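# Move the white-capped square bottle from fridge to workbench

## Task

Remove the square bottle that has a white cap from the refrigerator (its left door is fixed open) and set it upright on the workbench; every other item in the refrigerator must stay where it was, and the robot must not topple or be left leaning, or the task counts as failed.

## Robot and tools

ROBOT. The LinearBot has an omnidirectional base with a column about 1.7 m tall. A carriage rides the column (lift_m, 0 to 1 m) and holds two identical six-joint arms, each ending in a two-finger gripper. The arm bases sit about 0.57 m + lift_m above the floor, and carriage parts hang roughly 0.15 m below them. A hand can reach 0.78 m from its shoulder but only about 0.38 m below its arm base. The hand is about 0.16 m long and 0.1 m wide (0.14 m opened), and the wrist camera sticks out 0.11 m to one side. Parked joints 1-6 are 0, 0.05, 0.05, 1.45, 0, 0. With both arms parked the footprint is about 0.85 m by 0.65 m.

CAMERAS. carriage_camera is fixed on the carriage, facing forward and tilted about 20 degrees down. left_wrist_camera and right_wrist_camera look out past the fingertips. Images are 672x504 px.

FRAMES. Base frame: origin on the floor under the base centre, x forward, y left, z up, in metres. left_hand and right_hand are reported in this frame, each as the point midway between that hand's pads. quat_wxyz gives the hand's rotation; the hand's z axis runs along the fingers and its y axis is the opening direction. The odometry frame is the base frame at scene start. base_odometry counts wheel turns only, so slip shows up as travel, and the heading can drift a degree or two. Heading is in rad, left positive.

TOOL move. Every argument is optional. A call with no action just returns the state and images.
- base: an object holding exactly one key. Each is a relative offset from where the base last reported itself, not a pose. translate_m: forward positive, -2 to 2 m. strafe_m: left positive, -2 to 2 m. rotate_rad: counter-clockwise positive, -6.3 to 6.3 rad.
- joints: an object of absolute targets keyed by joint name, one set covering both arms. lift_m 0 to 1. joint1 -2.617 to 3.054 (yaw about vertical, 0 forward, + left). joint2 0 to 3.141 (shoulder: 0 upper arm back and level, 1.57 upright, 3.14 forward). joint3 0 to 3.141 (elbow: 0 folded, 3.14 straight). joint4 -1.57 to 1.57 (wrist pitch, + raises the tips). joint5 -1.57 to 1.57 (wrist yaw, + turns the tips RIGHT). joint6 -2.094 to 2.094 (roll, + clockwise seen from the forearm). left_gripper_m/right_gripper_m 0 to 0.093 m pad gap. Names use a left_ or right_ prefix, e.g. left_joint3_rad.
- speeds: caps on top speed for this action only. translate_m and strafe_m 0.02-0.5 m/s, rotate_rad 0.05-1.57 rad/s, lift_m 0.08-0.25 m/s. The defaults are the maxima.
- min_time_s: 0.1-8 s, the minimum duration of each arm or gripper motion. It gives straighter hand paths.
- cameras: a list of names, or "all"; [] returns no images.
An unknown key makes the call invalid. An out-of-range value gets it refused, and once a call is refused or stopped, the later move, wait and finished_scene calls in that same reply are skipped. No action runs longer than 15 s, and base moves time out after 14 s.

Other tools. wait(seconds 0-10, cameras) lets time pass without new commands. zoom_image(camera, region [x0,y0,x1,y1] px, at most 504x504) enlarges part of the latest image. read_manual(section "licences") returns licence text only. finished_scene(scene) ends the scene for good; the goal must then hold without the robot.

RESULTS. The "move" line reads "done" or the worst status. base_status/joint_status values: done, off_target (still pushing), contact_stop or time_out (old target dropped, robot holds in place), not_followed (a self-collision check withheld the arm's targets; the gripper still acts), and limit_stop_at_motor_heat. on_its_own lists uncommanded behaviour; "held at" there means the target. motor_effort is given in % of max, with the peak in brackets; it is noisy and can be off by up to half. If the lift effort keeps dropping while lowering, the hand or load is resting on something. Joint torques wrap at ±28 N m for joints 1-3. The pictures line lists the order of the images.

GRIPPER. Gripping a hard object reads up to 0.005 m narrower than the object. Closing on nothing reads 0-0.002. To grip firmly, command about 0.005 m below the width at first touch, and go gentler on soft items. To release, command well above the reading. A firm grip can show off_target.

CAUTIONS. The hand readings can be wrong at long reach; the true hand usually sits lower and sags 7-25 cm with 1 kg. Arms have no contact stop: they keep pressing, then snap to target once free. The base stops on contact only for the wheels; it can bend an arm while still reporting done. After a stall, back off about 0.2 m the way you came. The robot tips most easily with the carriage high, arms stretched or loaded, while pushing or pulling, or on sudden stops; only the images show a lean. Don't reverse under a table edge. Keep the arms from striking or pressing each other. If both arms are withheld, resend one arm's readings with joint1 turned away first, then the other arm in a later call. MOTOR HEAT: outstretched or loaded arms heat up even while you are thinking. At a MOTOR HOT warning (75 °C), park the arm. At 100 °C the arm goes limp for 30-60 s and drops what it holds. Avoid drops, slams, hard hits and letting go of moving objects.

CALIBRATION. Intrinsics and base-to-camera transforms are provided (OpenCV pinhole+radial). They have small errors, and wrist-camera poses also carry joint-reading errors.

Each tool is called as a command line: name --argument value for each argument, lists and objects as JSON in quotes; but a table of rows of numbers goes row by row, as --pt "numbers of a row", without its own name.

## Session

move --cameras '["carriage_camera"]'

Scene clock: 0.00 s.
Joint torques (N m): no reading
base_odometry: x=+0.000 y=+0.000 heading=+0.000
base_status: not commanded
joint_positions: lift_m=+0.300 left_joint1_rad=-0.009 left_joint2_rad=+0.041 left_joint3_rad=+0.063 left_joint4_rad=+1.426 left_joint5_rad=-0.048 left_joint6_rad=+0.016 left_gripper_m=+0.09396 right_joint1_rad=-0.005 right_joint2_rad=+0.049 right_joint3_rad=+0.049 right_joint4_rad=+1.428 right_joint5_rad=-0.037 right_joint6_rad=+0.004 right_gripper_m=+0.09396
joint_status: not commanded
motor_effort: lift_m=+24 drive_wheels=+0
left_hand: x=+0.2631 y=+0.3097 z=+1.2857 quat_wxyz=(+0.998, -0.023, +0.062, +0.005) (m; base frame)
right_hand: x=+0.2693 y=-0.2956 z=+1.2820 quat_wxyz=(+0.997, -0.018, +0.072, +0.000) (m; base frame)
pictures: carriage_camera

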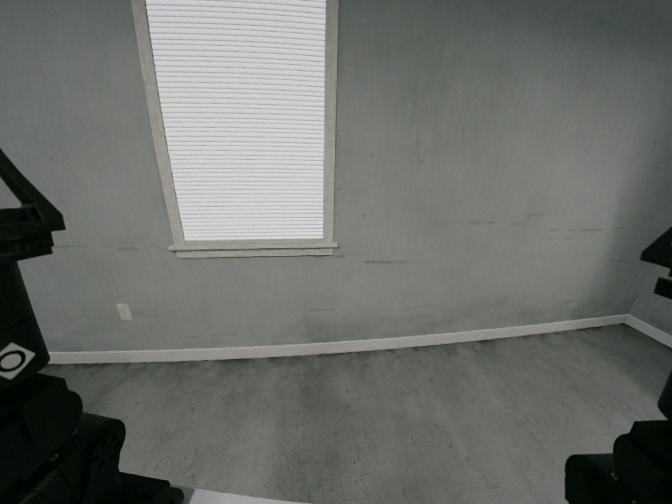

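move --base '{"rotate_rad": 1.57}' --cameras '["carriage_camera"]'

move --base '{"rotate_rad": 1.57}' --cameras '["carriage_camera"]'

move --base '{"rotate_rad": 1.57}' --cameras '["carriage_camera"]'

Scene clock: 11.33 s.
Joint torques (N m): left_arm=[0.34 3.9 4.81 -0.07 0 0.01] | right_arm=[0.05 3.15 6.15 -0.15 0 -0.15]
move: done
base_odometry: x=+0.000 y=+0.000 heading=+1.570
base_status: done
joint_positions: lift_m=+0.300 left_joint1_rad=-0.009 left_joint2_rad=+0.041 left_joint3_rad=+0.063 left_joint4_rad=+1.424 left_joint5_rad=-0.048 left_joint6_rad=+0.016 left_gripper_m=+0.09397 right_joint1_rad=-0.005 right_joint2_rad=+0.049 right_joint3_rad=+0.049 right_joint4_rad=+1.426 right_joint5_rad=-0.037 right_joint6_rad=+0.004 right_gripper_m=+0.09397
joint_status: not commanded
motor_effort: lift_m=+24(24) drive_wheels=+3(12)
left_hand: x=+0.2634 y=+0.3097 z=+1.2857 quat_wxyz=(+0.998, -0.023, +0.063, +0.005) (m; base frame)
right_hand: x=+0.2700 y=-0.2956 z=+1.2819 quat_wxyz=(+0.997, -0.018, +0.073, +0.000) (m; base frame)
pictures: carriage_camera

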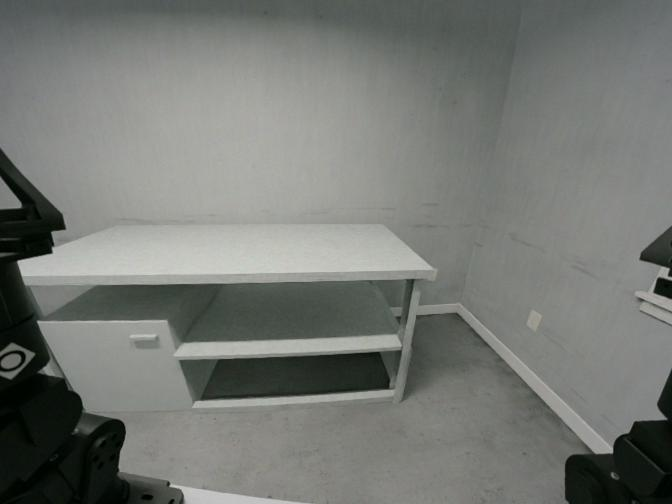

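Scene clock: 14.43 s.
Joint torques (N m): left_arm=[0.32 3.89 4.82 -0.07 0 0.01] | right_arm=[0.06 3.15 6.17 -0.14 0 -0.16]
move: done
base_odometry: x=+0.000 y=+0.000 heading=+3.139
base_status: done
joint_positions: lift_m=+0.300 left_joint1_rad=-0.009 left_joint2_rad=+0.041 left_joint3_rad=+0.063 left_joint4_rad=+1.424 left_joint5_rad=-0.048 left_joint6_rad=+0.016 left_gripper_m=+0.09398 right_joint1_rad=-0.005 right_joint2_rad=+0.049 right_joint3_rad=+0.049 right_joint4_rad=+1.425 right_joint5_rad=-0.037 right_joint6_rad=+0.004 right_gripper_m=+0.09398
joint_status: not commanded
motor_effort: lift_m=+24(24) drive_wheels=+5(13)
left_hand: x=+0.2635 y=+0.3097 z=+1.2857 quat_wxyz=(+0.998, -0.023, +0.063, +0.005) (m; base frame)
right_hand: x=+0.2702 y=-0.2956 z=+1.2819 quat_wxyz=(+0.997, -0.018, +0.073, +0.000) (m; base frame)
pictures: carriage_camera

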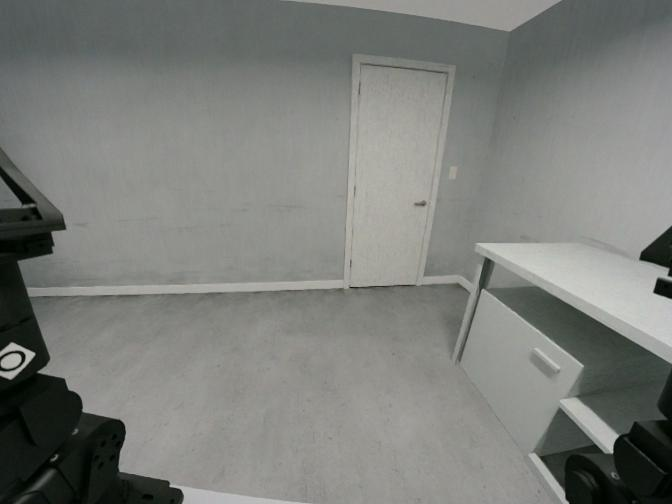

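Scene clock: 17.53 s.
Joint torques (N m): left_arm=[0.34 3.88 4.79 -0.07 -0.01 0.01] | right_arm=[0.03 3.14 6.16 -0.13 0.01 -0.16]
move: done
base_odometry: x=+0.000 y=+0.000 heading=-1.574
base_status: done
joint_positions: lift_m=+0.300 left_joint1_rad=-0.009 left_joint2_rad=+0.041 left_joint3_rad=+0.063 left_joint4_rad=+1.424 left_joint5_rad=-0.048 left_joint6_rad=+0.016 left_gripper_m=+0.09398 right_joint1_rad=-0.005 right_joint2_rad=+0.049 right_joint3_rad=+0.049 right_joint4_rad=+1.424 right_joint5_rad=-0.037 right_joint6_rad=+0.004 right_gripper_m=+0.09398
joint_status: not commanded
motor_effort: lift_m=+24(24) drive_wheels=+4(14)
left_hand: x=+0.2636 y=+0.3097 z=+1.2856 quat_wxyz=(+0.998, -0.023, +0.063, +0.005) (m; base frame)
right_hand: x=+0.2703 y=-0.2956 z=+1.2818 quat_wxyz=(+0.997, -0.018, +0.074, +0.001) (m; base frame)
pictures: carriage_camera

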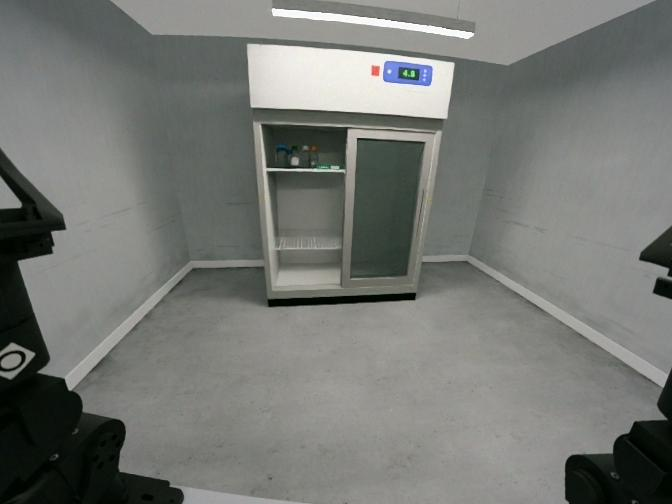

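zoom_image --camera "carriage_camera" --region '[250, 110, 360, 192]'

zoom_image --camera "carriage_camera" --region '[230, 30, 470, 320]'

Scaled by 4.582 from the camera's 672x504 image, which has a finer 960x720 frame.

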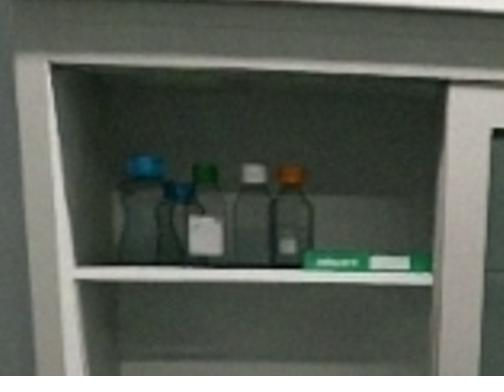

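Scaled by 1.738 from the camera's 672x504 image, which has a finer 960x720 frame.

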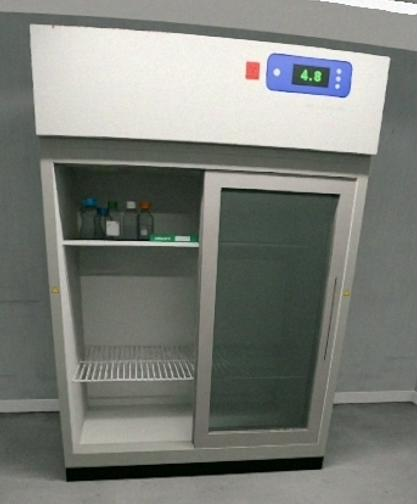

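move --base '{"translate_m": 0.95}' --joints '{"lift_m": 0.5}' --cameras '["carriage_camera"]'

zoom_image --camera "carriage_camera" --region '[180, 120, 400, 284]'

Scene clock: 68.47 s.
Joint torques (N m): left_arm=[0.32 3.89 4.83 -0.06 0 0] | right_arm=[0.06 3.11 6.22 -0.13 0 -0.16]
move: done
base_odometry: x=-0.002 y=-0.950 heading=-1.573
base_status: done
joint_positions: lift_m=+0.500 left_joint1_rad=-0.009 left_joint2_rad=+0.041 left_joint3_rad=+0.063 left_joint4_rad=+1.423 left_joint5_rad=-0.048 left_joint6_rad=+0.016 left_gripper_m=+0.09398 right_joint1_rad=-0.005 right_joint2_rad=+0.049 right_joint3_rad=+0.049 right_joint4_rad=+1.425 right_joint5_rad=-0.037 right_joint6_rad=+0.004 right_gripper_m=+0.09398
joint_status: all done
motor_effort: lift_m=+26(31) drive_wheels=-5(20)
left_hand: x=+0.2637 y=+0.3097 z=+1.4855 quat_wxyz=(+0.998, -0.023, +0.063, +0.005) (m; base frame)
right_hand: x=+0.2701 y=-0.2956 z=+1.4817 quat_wxyz=(+0.997, -0.018, +0.073, +0.000) (m; base frame)
pictures: carriage_camera
camera_calibration:
carriage_camera: T_world_to_cam=[[0.0454457, -0.998547, 0.0289474, -0.0450972], [-0.353787, -0.0431872, -0.934329, 1.41557], [0.934221, 0.03222, -0.355235, 0.407627], [0, 0, 0, 1]] pos_world=[0.122044, 0.00296896, 1.46871]

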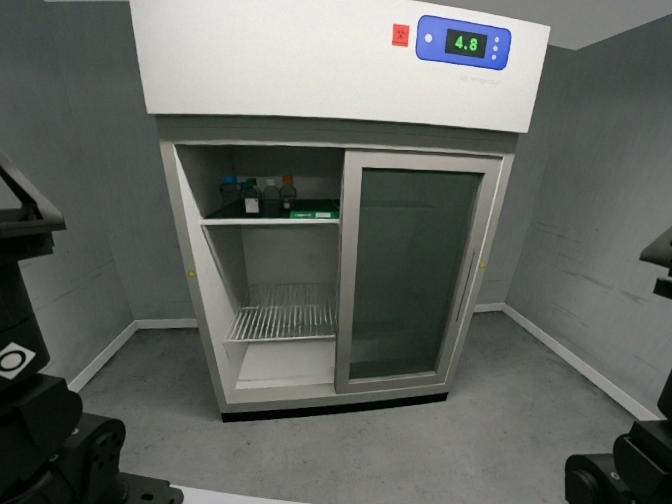

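Scaled by 2.291 from the camera's 672x504 image, which has a finer 960x720 frame.

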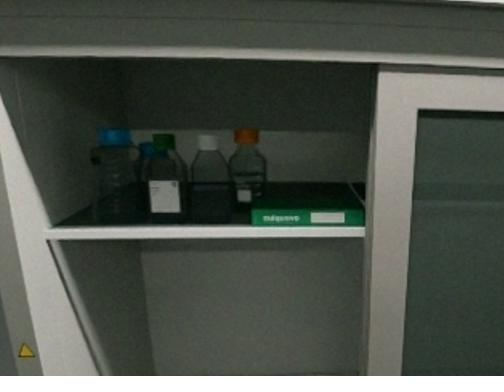

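move --base '{"rotate_rad": 0.18}' --joints '{"lift_m": 0.62}' --cameras '[]'

move --base '{"strafe_m": -0.16}' --cameras '[]'

move --base '{"translate_m": 0.3}' --cameras '["carriage_camera"]'

zoom_image --camera "carriage_camera" --region '[120, 100, 360, 300]'

Scene clock: 230.17 s.
Joint torques (N m): left_arm=[0.35 3.86 4.78 -0.06 -0.01 0.01] | right_arm=[0.08 3.15 6.16 -0.16 0 -0.15]
move: done
base_odometry: x=-0.002 y=-0.950 heading=-1.394
base_status: done
joint_positions: lift_m=+0.620 left_joint1_rad=-0.009 left_joint2_rad=+0.041 left_joint3_rad=+0.063 left_joint4_rad=+1.423 left_joint5_rad=-0.048 left_joint6_rad=+0.016 left_gripper_m=+0.09398 right_joint1_rad=-0.005 right_joint2_rad=+0.049 right_joint3_rad=+0.049 right_joint4_rad=+1.426 right_joint5_rad=-0.037 right_joint6_rad=+0.004 right_gripper_m=+0.09398
joint_status: all done
motor_effort: lift_m=+25(31) drive_wheels=+5(8)
left_hand: x=+0.2637 y=+0.3097 z=+1.6055 quat_wxyz=(+0.998, -0.023, +0.063, +0.005) (m; base frame)
right_hand: x=+0.2698 y=-0.2956 z=+1.6018 quat_wxyz=(+0.997, -0.018, +0.073, +0.000) (m; base frame)
pictures: none
No camera images: "cameras" was empty.

Scene clock: 232.47 s.
Joint torques (N m): left_arm=[0.34 3.89 4.81 -0.05 -0.01 0] | right_arm=[0.03 3.17 6.17 -0.16 0 -0.15]
move: done
base_odometry: x=-0.159 y=-0.979 heading=-1.393
base_status: done
joint_positions: lift_m=+0.620 left_joint1_rad=-0.009 left_joint2_rad=+0.041 left_joint3_rad=+0.063 left_joint4_rad=+1.423 left_joint5_rad=-0.048 left_joint6_rad=+0.016 left_gripper_m=+0.09398 right_joint1_rad=-0.004 right_joint2_rad=+0.049 right_joint3_rad=+0.049 right_joint4_rad=+1.426 right_joint5_rad=-0.037 right_joint6_rad=+0.004 right_gripper_m=+0.09398
joint_status: not commanded
motor_effort: lift_m=+25(25) drive_wheels=+7(16)
left_hand: x=+0.2637 y=+0.3097 z=+1.6055 quat_wxyz=(+0.998, -0.023, +0.063, +0.005) (m; base frame)
right_hand: x=+0.2698 y=-0.2956 z=+1.6018 quat_wxyz=(+0.997, -0.018, +0.073, +0.001) (m; base frame)
pictures: none
No camera images: "cameras" was empty.

Scene clock: 234.93 s.
Joint torques (N m): left_arm=[0.34 3.99 4.89 -0.05 0 0.01] | right_arm=[-0.02 3.17 6.15 -0.15 0 -0.15]
move: done
base_odometry: x=-0.107 y=-1.274 heading=-1.393
base_status: done
joint_positions: lift_m=+0.620 left_joint1_rad=-0.009 left_joint2_rad=+0.041 left_joint3_rad=+0.063 left_joint4_rad=+1.423 left_joint5_rad=-0.048 left_joint6_rad=+0.016 left_gripper_m=+0.09398 right_joint1_rad=-0.004 right_joint2_rad=+0.049 right_joint3_rad=+0.049 right_joint4_rad=+1.425 right_joint5_rad=-0.037 right_joint6_rad=+0.004 right_gripper_m=+0.09398
joint_status: not commanded
motor_effort: lift_m=+25(25) drive_wheels=-6(12)
left_hand: x=+0.2637 y=+0.3097 z=+1.6055 quat_wxyz=(+0.998, -0.023, +0.063, +0.005) (m; base frame)
right_hand: x=+0.2701 y=-0.2956 z=+1.6017 quat_wxyz=(+0.997, -0.018, +0.073, +0.001) (m; base frame)
pictures: carriage_camera
camera_calibration:
carriage_camera: T_world_to_cam=[[0.0454457, -0.998547, 0.0289474, -0.0485724], [-0.353787, -0.0431872, -0.934329, 1.52774], [0.934221, 0.03222, -0.355235, 0.450274], [0, 0, 0, 1]] pos_world=[0.122044, 0.00296896, 1.58877]

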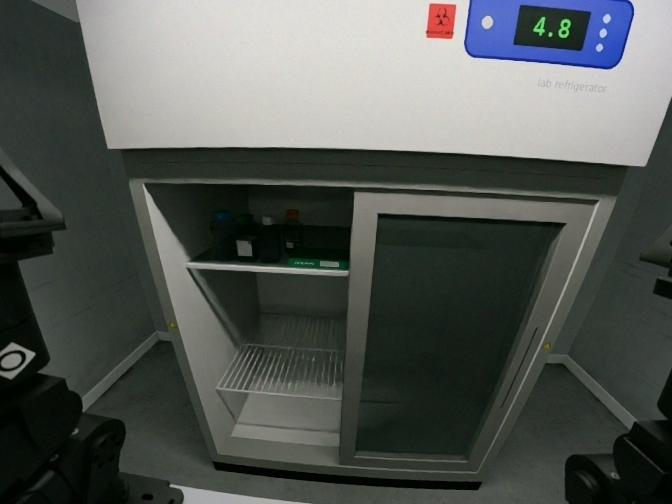

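Scaled by 2.100 from the camera's 672x504 image, which has a finer 960x720 frame.

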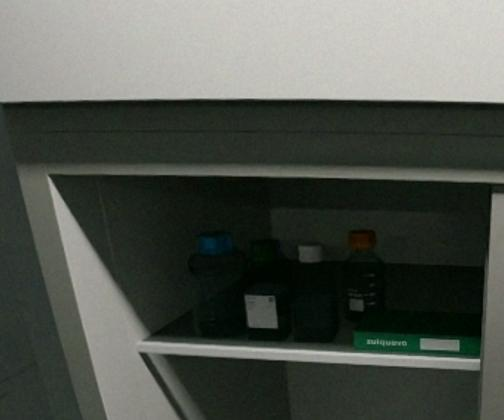

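move --joints '{"lift_m": 0.573, "left_joint1_rad": 0.0, "left_joint2_rad": 1.467, "left_joint3_rad": 0.703, "left_joint4_rad": 0.764, "left_joint5_rad": 0.0, "left_joint6_rad": 0.0, "left_gripper_m": 0.07}' --min_time_s 2.5 --cameras '["left_wrist_camera"]'

move --base '{"translate_m": 0.13}' --speeds '{"translate_m": 0.15}' --cameras '["left_wrist_camera", "carriage_camera"]'

Scene clock: 273.57 s.
Joint torques (N m): left_arm=[0.79 -5.81 8.08 2.19 0.07 -0.1] | right_arm=[-0.02 3.17 6.16 -0.15 0.01 -0.15]
move: done
base_odometry: x=-0.107 y=-1.274 heading=-1.393
base_status: not commanded
joint_positions: lift_m=+0.573 left_joint1_rad=-0.005 left_joint2_rad=+1.461 left_joint3_rad=+0.672 left_joint4_rad=+0.771 left_joint5_rad=-0.011 left_joint6_rad=+0.009 left_gripper_m=+0.07014 right_joint1_rad=-0.004 right_joint2_rad=+0.049 right_joint3_rad=+0.049 right_joint4_rad=+1.425 right_joint5_rad=-0.037 right_joint6_rad=+0.004 right_gripper_m=+0.09398
joint_status: all done
motor_effort: lift_m=+22(22) drive_wheels=+6(8)
left_hand: x=+0.6850 y=+0.3012 z=+1.3655 quat_wxyz=(+0.701, +0.001, +0.713, +0.005) (m; base frame)
right_hand: x=+0.2701 y=-0.2956 z=+1.5552 quat_wxyz=(+0.997, -0.018, +0.073, +0.001) (m; base frame)
pictures: left_wrist_camera
camera_calibration:
left_wrist_camera: T_world_to_cam=[[0.0111828, -0.999684, 0.022527, 0.26141], [-0.620907, -0.0246011, -0.783498, 1.50199], [0.783805, -0.00522544, -0.620986, 0.435914], [0, 0, 0, 1]] pos_world=[0.588001, 0.300556, 1.44161]

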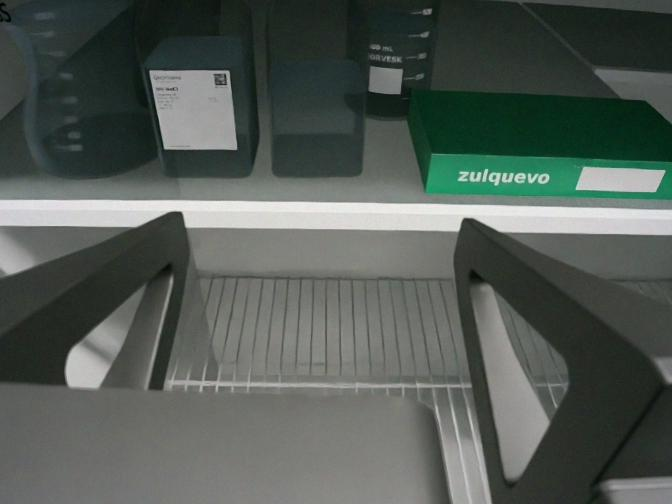

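Scene clock: 275.40 s.
Joint torques (N m): left_arm=[0.79 -6 8.08 2.25 0.06 -0.1] | right_arm=[-0.03 3.14 6.11 -0.14 0.01 -0.15]
move: done
base_odometry: x=-0.084 y=-1.402 heading=-1.394
base_status: done
joint_positions: lift_m=+0.573 left_joint1_rad=-0.005 left_joint2_rad=+1.463 left_joint3_rad=+0.672 left_joint4_rad=+0.768 left_joint5_rad=-0.010 left_joint6_rad=+0.009 left_gripper_m=+0.07014 right_joint1_rad=-0.004 right_joint2_rad=+0.049 right_joint3_rad=+0.049 right_joint4_rad=+1.426 right_joint5_rad=-0.037 right_joint6_rad=+0.004 right_gripper_m=+0.09398
joint_status: not commanded
motor_effort: lift_m=+22(22) drive_wheels=+4(12)
left_hand: x=+0.6852 y=+0.3010 z=+1.3640 quat_wxyz=(+0.699, +0.002, +0.715, +0.005) (m; base frame)
right_hand: x=+0.2700 y=-0.2956 z=+1.5552 quat_wxyz=(+0.997, -0.018, +0.073, +0.001) (m; base frame)
pictures: carriage_camera, left_wrist_camera
camera_calibration:
carriage_camera: T_world_to_cam=[[0.0454457, -0.998547, 0.0289474, -0.0472245], [-0.353787, -0.0431872, -0.934329, 1.48423], [0.934221, 0.03222, -0.355235, 0.433733], [0, 0, 0, 1]] pos_world=[0.122044, 0.00296896, 1.5422]
left_wrist_camera: T_world_to_cam=[[0.0101505, -0.999696, 0.0224714, 0.262031], [-0.624813, -0.0238863, -0.780409, 1.49916], [0.780709, -0.0061188, -0.624865, 0.442523], [0, 0, 0, 1]] pos_world=[0.588554, 0.300469, 1.44059]

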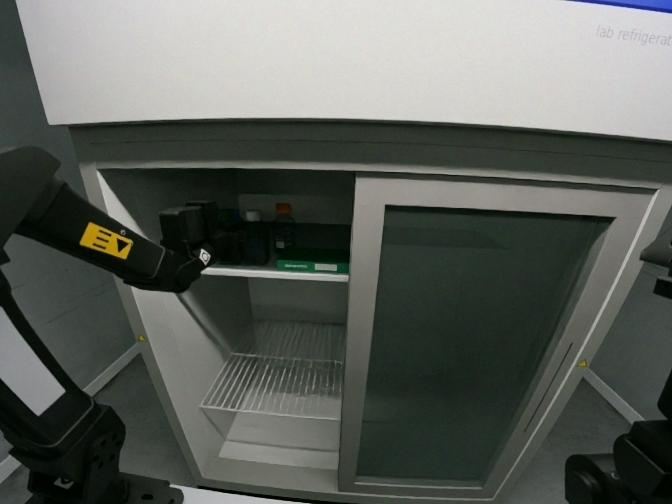

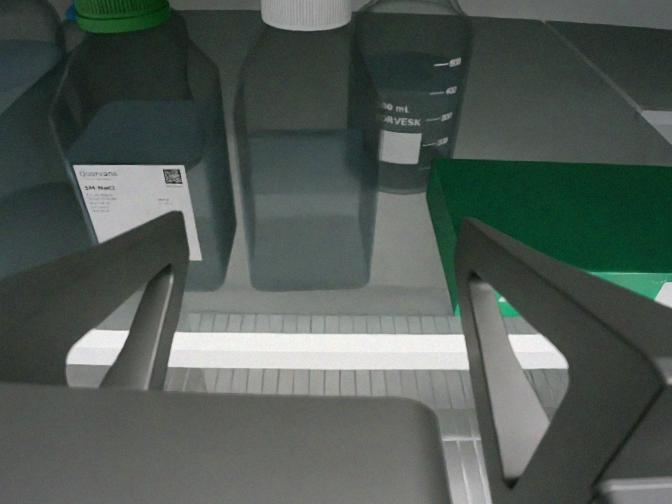

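move --joints '{"lift_m": 0.600, "left_joint1_rad": 0.034, "left_joint5_rad": 0.03, "left_gripper_m": 0.068}' --cameras '[]'

move --base '{"translate_m": 0.1}' --speeds '{"translate_m": 0.1}' --cameras '["left_wrist_camera", "carriage_camera"]'

Scene clock: 326.40 s.
Joint torques (N m): left_arm=[0.61 -6.42 7.21 2.29 0.07 -0.09] | right_arm=[-0.02 3.11 6.16 -0.15 0 -0.15]
move: done
base_odometry: x=-0.084 y=-1.402 heading=-1.394
base_status: not commanded
joint_positions: lift_m=+0.600 left_joint1_rad=+0.031 left_joint2_rad=+1.468 left_joint3_rad=+0.684 left_joint4_rad=+0.764 left_joint5_rad=+0.018 left_joint6_rad=+0.009 left_gripper_m=+0.06815 right_joint1_rad=-0.004 right_joint2_rad=+0.049 right_joint3_rad=+0.049 right_joint4_rad=+1.426 right_joint5_rad=-0.037 right_joint6_rad=+0.004 right_gripper_m=+0.09398
joint_status: all done
motor_effort: lift_m=+25(33) drive_wheels=+5(5)
left_hand: x=+0.6872 y=+0.3127 z=+1.3928 quat_wxyz=(+0.700, -0.002, +0.714, +0.007) (m; base frame)
right_hand: x=+0.2700 y=-0.2956 z=+1.5818 quat_wxyz=(+0.997, -0.018, +0.073, +0.001) (m; base frame)
pictures: none
No camera images: "cameras" was empty.

Scene clock: 328.17 s.
Joint torques (N m): left_arm=[0.58 -6.53 7.2 2.26 0.07 -0.09] | right_arm=[-0.01 3.07 6.2 -0.15 0 -0.15]
move: done
base_odometry: x=-0.066 y=-1.500 heading=-1.394
base_status: done
joint_positions: lift_m=+0.600 left_joint1_rad=+0.031 left_joint2_rad=+1.468 left_joint3_rad=+0.684 left_joint4_rad=+0.764 left_joint5_rad=+0.020 left_joint6_rad=+0.009 left_gripper_m=+0.06815 right_joint1_rad=-0.004 right_joint2_rad=+0.049 right_joint3_rad=+0.049 right_joint4_rad=+1.427 right_joint5_rad=-0.037 right_joint6_rad=+0.004 right_gripper_m=+0.09398
joint_status: not commanded
motor_effort: lift_m=+25(25) drive_wheels=+3(14)
left_hand: x=+0.6872 y=+0.3123 z=+1.3928 quat_wxyz=(+0.700, -0.001, +0.714, +0.007) (m; base frame)
right_hand: x=+0.2696 y=-0.2956 z=+1.5818 quat_wxyz=(+0.997, -0.018, +0.072, +0.001) (m; base frame)
pictures: carriage_camera, left_wrist_camera
camera_calibration:
carriage_camera: T_world_to_cam=[[0.0454457, -0.998547, 0.0289474, -0.0479937], [-0.353787, -0.0431872, -0.934329, 1.50906], [0.934221, 0.03222, -0.355235, 0.443172], [0, 0, 0, 1]] pos_world=[0.122044, 0.00296896, 1.56877]
left_wrist_camera: T_world_to_cam=[[0.016578, -0.999587, 0.0234937, 0.266827], [-0.622249, -0.0287064, -0.782293, 1.52559], [0.782644, -0.00165007, -0.622467, 0.452975], [0, 0, 0, 1]] pos_world=[0.590355, 0.311259, 1.46915]

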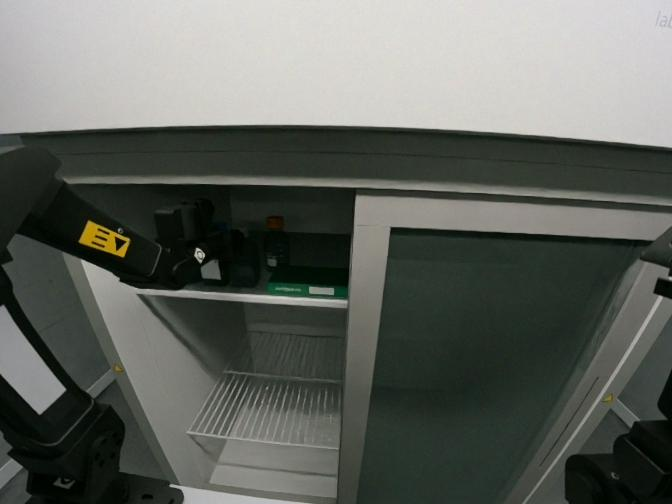

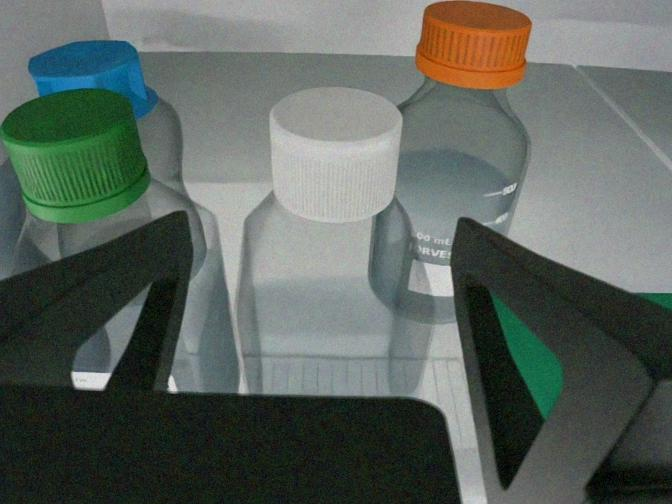

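move --base '{"translate_m": 0.06}' --joints '{"lift_m": 0.594, "left_joint1_rad": 0.027}' --speeds '{"translate_m": 0.06}' --cameras '["left_wrist_camera", "carriage_camera"]'

Scene clock: 412.10 s.
Joint torques (N m): left_arm=[-0.05 -6.49 7.19 2.32 0.06 -0.09] | right_arm=[-0.02 3.17 6.17 -0.18 0.01 -0.16]
move: done
base_odometry: x=-0.056 y=-1.559 heading=-1.395
base_status: done
joint_positions: lift_m=+0.594 left_joint1_rad=+0.031 left_joint2_rad=+1.468 left_joint3_rad=+0.684 left_joint4_rad=+0.760 left_joint5_rad=+0.020 left_joint6_rad=+0.009 left_gripper_m=+0.06815 right_joint1_rad=-0.004 right_joint2_rad=+0.049 right_joint3_rad=+0.049 right_joint4_rad=+1.427 right_joint5_rad=-0.037 right_joint6_rad=+0.004 right_gripper_m=+0.09398
joint_status: all done
motor_effort: lift_m=+21(22) drive_wheels=-4(12)
left_hand: x=+0.6873 y=+0.3123 z=+1.3866 quat_wxyz=(+0.699, -0.001, +0.715, +0.007) (m; base frame)
right_hand: x=+0.2695 y=-0.2956 z=+1.5763 quat_wxyz=(+0.997, -0.018, +0.072, +0.001) (m; base frame)
pictures: carriage_camera, left_wrist_camera
camera_calibration:
carriage_camera: T_world_to_cam=[[0.0454457, -0.998547, 0.0289474, -0.0478342], [-0.353787, -0.0431872, -0.934329, 1.50391], [0.934221, 0.03222, -0.355235, 0.441214], [0, 0, 0, 1]] pos_world=[0.122044, 0.00296896, 1.56326]
left_wrist_camera: T_world_to_cam=[[0.0162775, -0.99959, 0.0235518, 0.267037], [-0.62494, -0.0285581, -0.78015, 1.51953], [0.780503, -0.00201959, -0.625149, 0.454351], [0, 0, 0, 1]] pos_world=[0.590649, 0.31124, 1.46321]

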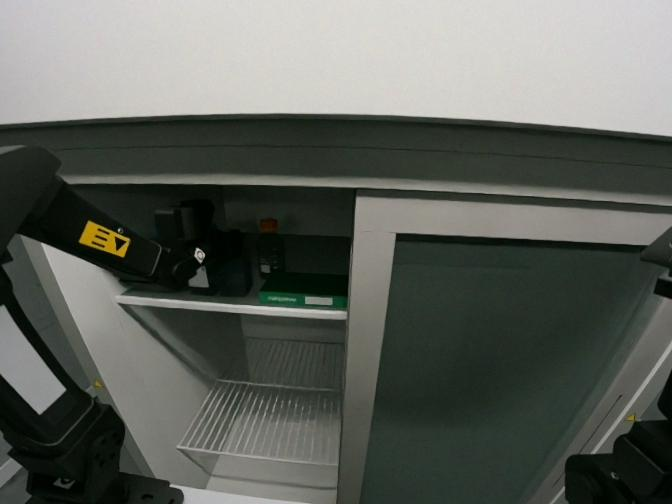

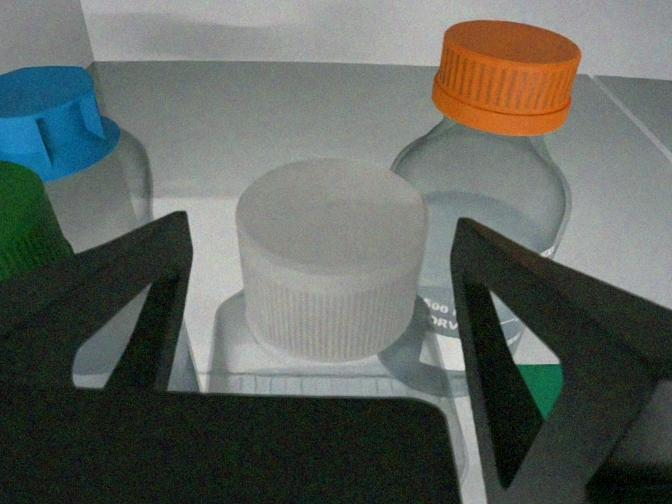

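move --joints '{"left_gripper_m": 0.036}' --min_time_s 2.5 --cameras '["left_wrist_camera"]'

Scene clock: 446.60 s.
Joint torques (N m): left_arm=[-0.05 -6.45 7.19 2.33 0.03 -0.08] | right_arm=[-0.01 3.17 6.16 -0.17 0.01 -0.16]
move: off_target
base_odometry: x=-0.056 y=-1.559 heading=-1.395
base_status: not commanded
joint_positions: lift_m=+0.594 left_joint1_rad=+0.031 left_joint2_rad=+1.468 left_joint3_rad=+0.684 left_joint4_rad=+0.760 left_joint5_rad=+0.023 left_joint6_rad=+0.008 left_gripper_m=+0.04144 right_joint1_rad=-0.004 right_joint2_rad=+0.049 right_joint3_rad=+0.049 right_joint4_rad=+1.427 right_joint5_rad=-0.037 right_joint6_rad=+0.004 right_gripper_m=+0.09398
joint_status: left_gripper_m off_target (ended at +0.04147, target +0.03600)
motor_effort: lift_m=+21(21) drive_wheels=-7(7)
left_hand: x=+0.6873 y=+0.3118 z=+1.3866 quat_wxyz=(+0.699, +0.000, +0.715, +0.005) (m; base frame)
right_hand: x=+0.2695 y=-0.2956 z=+1.5763 quat_wxyz=(+0.997, -0.018, +0.072, +0.001) (m; base frame)
pictures: left_wrist_camera
camera_calibration:
left_wrist_camera: T_world_to_cam=[[0.0132542, -0.999605, 0.0247669, 0.26691], [-0.625016, -0.0276162, -0.780124, 1.51924], [0.7805, -0.00513981, -0.625135, 0.455302], [0, 0, 0, 1]] pos_world=[0.59065, 0.311101, 1.46321]

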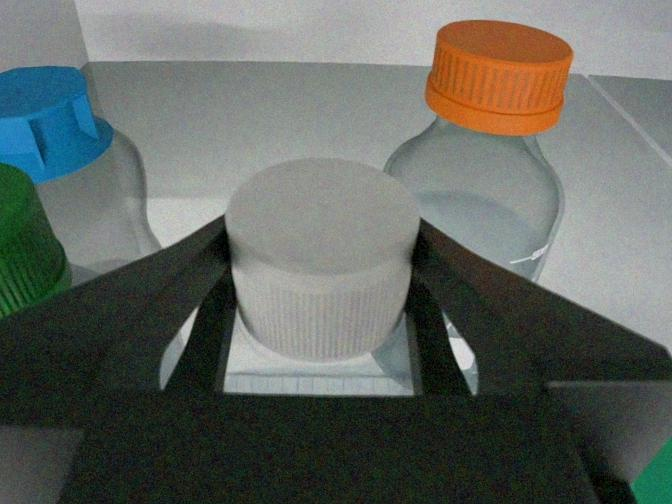

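move --joints '{"lift_m": 0.612, "left_gripper_m": 0.034}' --speeds '{"lift_m": 0.08}' --cameras '["left_wrist_camera", "carriage_camera"]'

zoom_image --camera "carriage_camera" --region '[100, 150, 360, 330]'

Scene clock: 461.10 s.
Joint torques (N m): left_arm=[-0.01 -7.15 7.19 2.87 0.03 -0.05] | right_arm=[-0.02 3.18 6.16 -0.17 0 -0.15]
move: off_target
base_odometry: x=-0.056 y=-1.559 heading=-1.395
base_status: not commanded
joint_positions: lift_m=+0.612 left_joint1_rad=+0.031 left_joint2_rad=+1.475 left_joint3_rad=+0.684 left_joint4_rad=+0.714 left_joint5_rad=+0.023 left_joint6_rad=+0.007 left_gripper_m=+0.04144 right_joint1_rad=-0.004 right_joint2_rad=+0.049 right_joint3_rad=+0.049 right_joint4_rad=+1.427 right_joint5_rad=-0.037 right_joint6_rad=+0.004 right_gripper_m=+0.09398
joint_status: left_gripper_m off_target (ended at +0.04144, target +0.03400); the others done
motor_effort: lift_m=+26(31) drive_wheels=-1(7)
left_hand: x=+0.6876 y=+0.3118 z=+1.3893 quat_wxyz=(+0.679, -0.001, +0.734, +0.004) (m; base frame)
right_hand: x=+0.2695 y=-0.2956 z=+1.5937 quat_wxyz=(+0.997, -0.018, +0.072, +0.001) (m; base frame)
pictures: carriage_camera, left_wrist_camera
camera_calibration:
carriage_camera: T_world_to_cam=[[0.0454457, -0.998547, 0.0289474, -0.0483368], [-0.353787, -0.0431872, -0.934329, 1.52013], [0.934221, 0.03222, -0.355235, 0.447382], [0, 0, 0, 1]] pos_world=[0.122044, 0.00296896, 1.58063]
left_wrist_camera: T_world_to_cam=[[0.01464, -0.999553, 0.0260622, 0.26408], [-0.666029, -0.0291892, -0.745354, 1.50196], [0.745782, -0.00644622, -0.666159, 0.538008], [0, 0, 0, 1]] pos_world=[0.595245, 0.311271, 1.47101]

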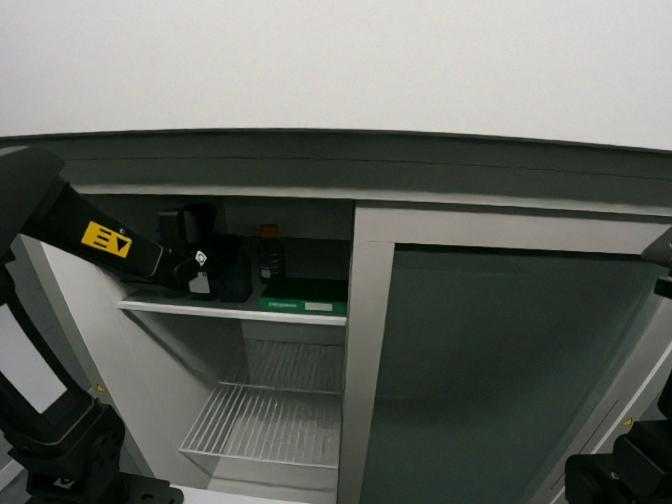

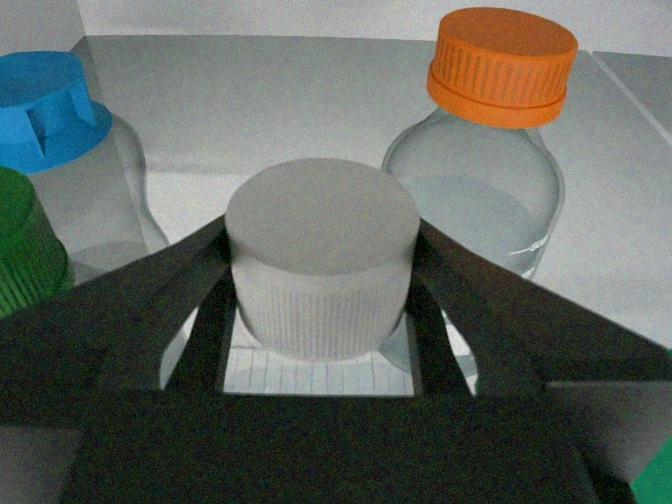

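Scaled by 1.938 from the camera's 672x504 image, which has a finer 960x720 frame.

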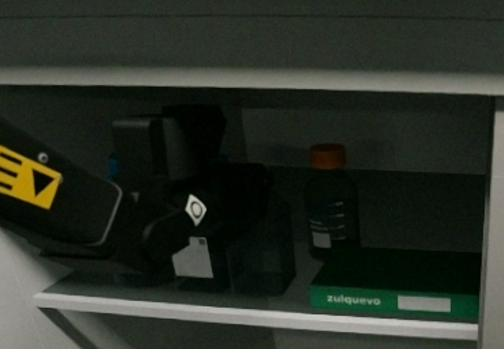

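move --joints '{"left_joint4_rad": 0.86}' --min_time_s 2 --cameras '["left_wrist_camera", "carriage_camera"]'

zoom_image --camera "carriage_camera" --region '[100, 150, 360, 330]'

Scene clock: 479.47 s.
Joint torques (N m): left_arm=[-0.01 -7.75 7.16 3.59 0.03 -0.08] | right_arm=[-0.03 3.15 6.16 -0.17 0 -0.15]
move: off_target
base_odometry: x=-0.056 y=-1.559 heading=-1.395
base_status: not commanded
joint_positions: lift_m=+0.612 left_joint1_rad=+0.031 left_joint2_rad=+1.481 left_joint3_rad=+0.684 left_joint4_rad=+0.747 left_joint5_rad=+0.023 left_joint6_rad=+0.007 left_gripper_m=+0.04144 right_joint1_rad=-0.004 right_joint2_rad=+0.049 right_joint3_rad=+0.049 right_joint4_rad=+1.427 right_joint5_rad=-0.037 right_joint6_rad=+0.004 right_gripper_m=+0.09398
joint_status: left_joint4_rad off_target (ended at +0.747, target +0.860)
motor_effort: lift_m=+26(26) drive_wheels=-1(7)
left_hand: x=+0.6888 y=+0.3118 z=+1.3946 quat_wxyz=(+0.689, +0.000, +0.725, +0.005) (m; base frame)
right_hand: x=+0.2695 y=-0.2956 z=+1.5937 quat_wxyz=(+0.997, -0.018, +0.072, +0.001) (m; base frame)
pictures: carriage_camera, left_wrist_camera
camera_calibration:
carriage_camera: T_world_to_cam=[[0.0454457, -0.998547, 0.0289474, -0.0483368], [-0.353787, -0.0431872, -0.934329, 1.52013], [0.934221, 0.03222, -0.355235, 0.447382], [0, 0, 0, 1]] pos_world=[0.122044, 0.00296896, 1.58063]
left_wrist_camera: T_world_to_cam=[[0.01396, -0.999574, 0.0256242, 0.265048], [-0.646191, -0.028575, -0.76264, 1.51696], [0.763048, -0.00591164, -0.646315, 0.500903], [0, 0, 0, 1]] pos_world=[0.594335, 0.311243, 1.47385]

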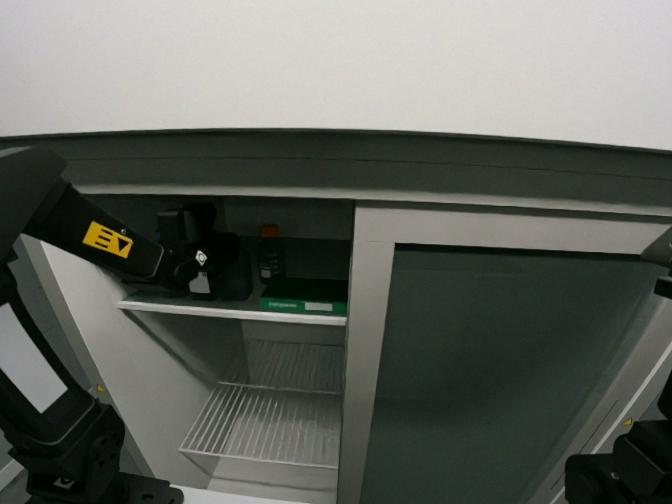

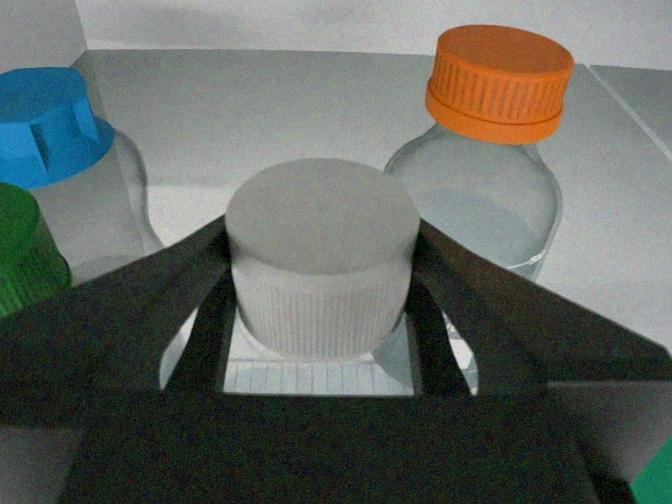

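Scaled by 1.938 from the camera's 672x504 image, which has a finer 960x720 frame.

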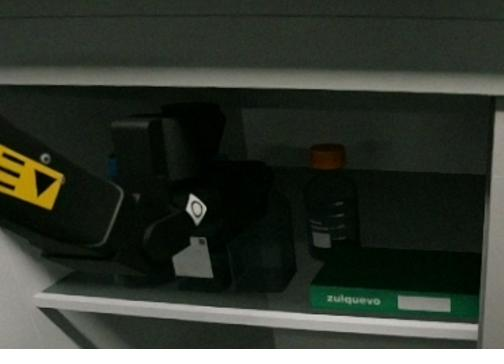

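move --joints '{"lift_m": 0.617, "left_joint4_rad": 0.89}' --speeds '{"lift_m": 0.08}' --min_time_s 1 --cameras '["left_wrist_camera"]'

move --base '{"translate_m": -0.06}' --speeds '{"translate_m": 0.06}' --cameras '["left_wrist_camera", "carriage_camera"]'

Scene clock: 504.00 s.
Joint torques (N m): left_arm=[-0.02 -8.13 7.13 3.6 0.03 -0.08] | right_arm=[-0.02 3.17 6.16 -0.18 0 -0.15]
move: off_target
base_odometry: x=-0.056 y=-1.559 heading=-1.395
base_status: not commanded
joint_positions: lift_m=+0.617 left_joint1_rad=+0.031 left_joint2_rad=+1.486 left_joint3_rad=+0.684 left_joint4_rad=+0.776 left_joint5_rad=+0.023 left_joint6_rad=+0.007 left_gripper_m=+0.04144 right_joint1_rad=-0.004 right_joint2_rad=+0.049 right_joint3_rad=+0.049 right_joint4_rad=+1.427 right_joint5_rad=-0.037 right_joint6_rad=+0.004 right_gripper_m=+0.09398
joint_status: left_joint4_rad off_target (ended at +0.776, target +0.890); the others done
motor_effort: lift_m=+27(32) drive_wheels=+2(7)
left_hand: x=+0.6896 y=+0.3118 z=+1.4047 quat_wxyz=(+0.698, +0.000, +0.716, +0.005) (m; base frame)
right_hand: x=+0.2695 y=-0.2956 z=+1.5987 quat_wxyz=(+0.997, -0.018, +0.072, +0.001) (m; base frame)
pictures: left_wrist_camera
camera_calibration:
left_wrist_camera: T_world_to_cam=[[0.0133398, -0.999593, 0.025202, 0.26583], [-0.62739, -0.0279929, -0.778202, 1.53391], [0.778591, -0.00543039, -0.627508, 0.469514], [0, 0, 0, 1]] pos_world=[0.593252, 0.31121, 1.48161]

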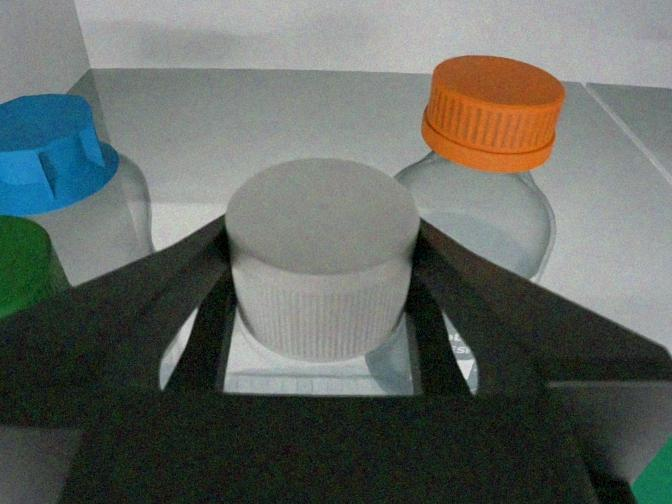

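Scene clock: 505.53 s.
Joint torques (N m): left_arm=[-0.01 -8.13 7.09 3.59 0.04 -0.08] | right_arm=[-0.03 3.18 6.15 -0.16 0 -0.15]
move: done
base_odometry: x=-0.066 y=-1.500 heading=-1.394
base_status: done
joint_positions: lift_m=+0.617 left_joint1_rad=+0.031 left_joint2_rad=+1.486 left_joint3_rad=+0.684 left_joint4_rad=+0.778 left_joint5_rad=+0.023 left_joint6_rad=+0.007 left_gripper_m=+0.04144 right_joint1_rad=-0.004 right_joint2_rad=+0.049 right_joint3_rad=+0.049 right_joint4_rad=+1.427 right_joint5_rad=-0.037 right_joint6_rad=+0.004 right_gripper_m=+0.09398
joint_status: not commanded
motor_effort: lift_m=+27(27) drive_wheels=+5(11)
left_hand: x=+0.6896 y=+0.3118 z=+1.4052 quat_wxyz=(+0.698, +0.000, +0.716, +0.005) (m; base frame)
right_hand: x=+0.2696 y=-0.2956 z=+1.5986 quat_wxyz=(+0.997, -0.018, +0.072, +0.001) (m; base frame)
pictures: carriage_camera, left_wrist_camera
camera_calibration:
carriage_camera: T_world_to_cam=[[0.0454457, -0.998547, 0.0289474, -0.0484807], [-0.353787, -0.0431872, -0.934329, 1.52478], [0.934221, 0.03222, -0.355235, 0.449148], [0, 0, 0, 1]] pos_world=[0.122044, 0.00296896, 1.5856]
left_wrist_camera: T_world_to_cam=[[0.0132918, -0.999595, 0.0251684, 0.265899], [-0.625905, -0.0279469, -0.779398, 1.53492], [0.779786, -0.0053934, -0.626023, 0.466876], [0, 0, 0, 1]] pos_world=[0.593117, 0.311205, 1.4819]

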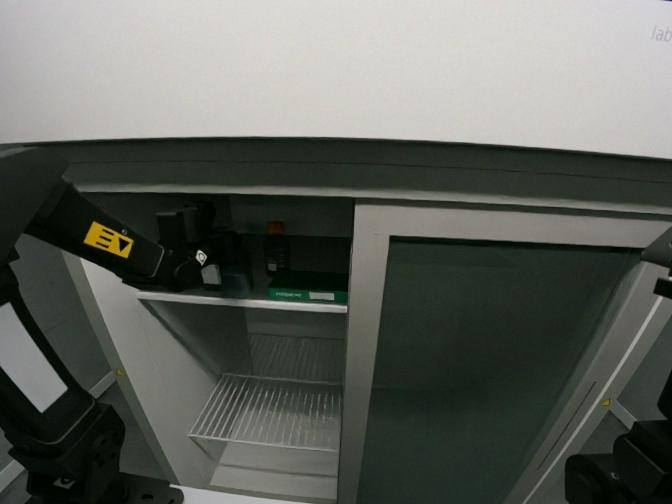

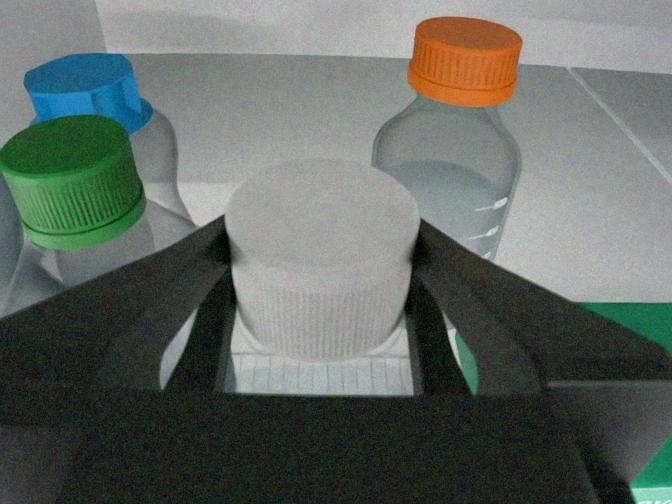

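move --base '{"translate_m": -0.12}' --speeds '{"translate_m": 0.08}' --cameras '["carriage_camera"]'

move --base '{"translate_m": -0.45}' --speeds '{"translate_m": 0.2}' --cameras '["left_wrist_camera", "carriage_camera"]'

Scene clock: 516.10 s.
Joint torques (N m): left_arm=[-0.02 -8.1 7.1 3.58 0.04 -0.08] | right_arm=[-0.01 3.18 6.11 -0.16 0 -0.15]
move: done
base_odometry: x=-0.088 y=-1.382 heading=-1.394
base_status: done
joint_positions: lift_m=+0.617 left_joint1_rad=+0.031 left_joint2_rad=+1.486 left_joint3_rad=+0.684 left_joint4_rad=+0.780 left_joint5_rad=+0.023 left_joint6_rad=+0.007 left_gripper_m=+0.04144 right_joint1_rad=-0.004 right_joint2_rad=+0.049 right_joint3_rad=+0.049 right_joint4_rad=+1.426 right_joint5_rad=-0.037 right_joint6_rad=+0.004 right_gripper_m=+0.09398
joint_status: not commanded
motor_effort: lift_m=+27(27) drive_wheels=-1(13)
left_hand: x=+0.6896 y=+0.3118 z=+1.4057 quat_wxyz=(+0.699, +0.000, +0.715, +0.005) (m; base frame)
right_hand: x=+0.2698 y=-0.2956 z=+1.5986 quat_wxyz=(+0.997, -0.018, +0.073, +0.001) (m; base frame)
pictures: carriage_camera
camera_calibration:
carriage_camera: T_world_to_cam=[[0.0454457, -0.998547, 0.0289474, -0.0484807], [-0.353787, -0.0431872, -0.934329, 1.52478], [0.934221, 0.03222, -0.355235, 0.449148], [0, 0, 0, 1]] pos_world=[0.122044, 0.00296896, 1.5856]

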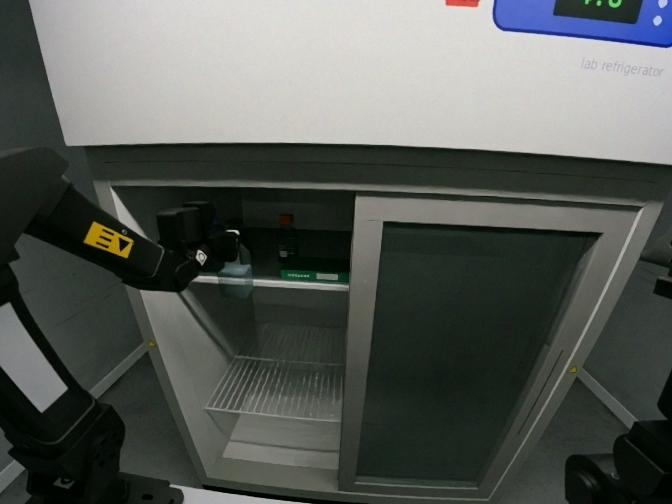

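Scene clock: 519.53 s.
Joint torques (N m): left_arm=[-0.02 -8.27 7.1 3.53 0.04 -0.07] | right_arm=[-0.01 3.18 6.15 -0.15 0.01 -0.15]
move: done
base_odometry: x=-0.167 y=-0.939 heading=-1.394
base_status: done
joint_positions: lift_m=+0.617 left_joint1_rad=+0.031 left_joint2_rad=+1.487 left_joint3_rad=+0.684 left_joint4_rad=+0.781 left_joint5_rad=+0.023 left_joint6_rad=+0.007 left_gripper_m=+0.04144 right_joint1_rad=-0.004 right_joint2_rad=+0.049 right_joint3_rad=+0.049 right_joint4_rad=+1.426 right_joint5_rad=-0.037 right_joint6_rad=+0.004 right_gripper_m=+0.09398
joint_status: not commanded
motor_effort: lift_m=+26(27) drive_wheels=+1(13)
left_hand: x=+0.6897 y=+0.3118 z=+1.4057 quat_wxyz=(+0.699, +0.000, +0.715, +0.005) (m; base frame)
right_hand: x=+0.2698 y=-0.2956 z=+1.5986 quat_wxyz=(+0.997, -0.018, +0.073, +0.001) (m; base frame)
pictures: carriage_camera, left_wrist_camera
camera_calibration:
carriage_camera: T_world_to_cam=[[0.0454457, -0.998547, 0.0289474, -0.0484807], [-0.353787, -0.0431872, -0.934329, 1.52478], [0.934221, 0.03222, -0.355235, 0.449148], [0, 0, 0, 1]] pos_world=[0.122044, 0.00296896, 1.5856]
left_wrist_camera: T_world_to_cam=[[0.0132247, -0.999597, 0.0251212, 0.266001], [-0.623823, -0.0278825, -0.781068, 1.53628], [0.781454, -0.00534175, -0.62394, 0.463012], [0, 0, 0, 1]] pos_world=[0.593026, 0.311203, 1.48215]

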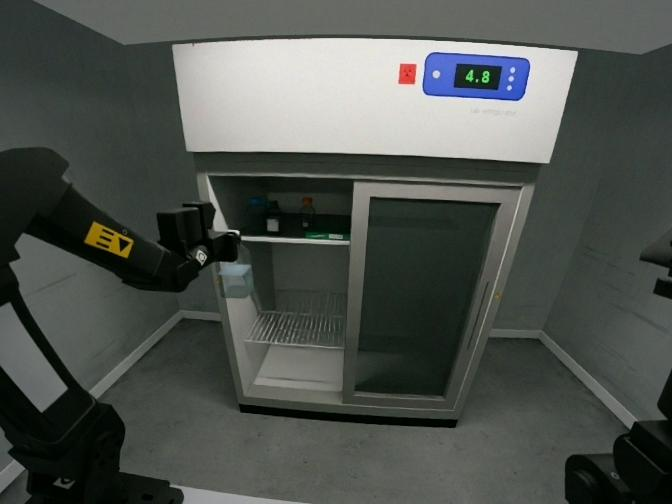

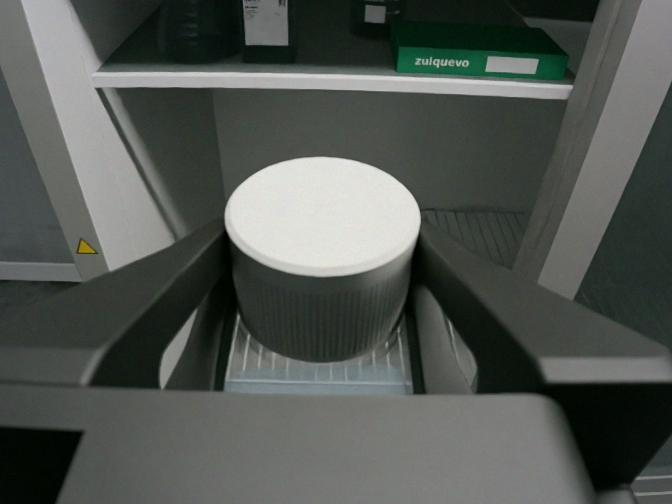

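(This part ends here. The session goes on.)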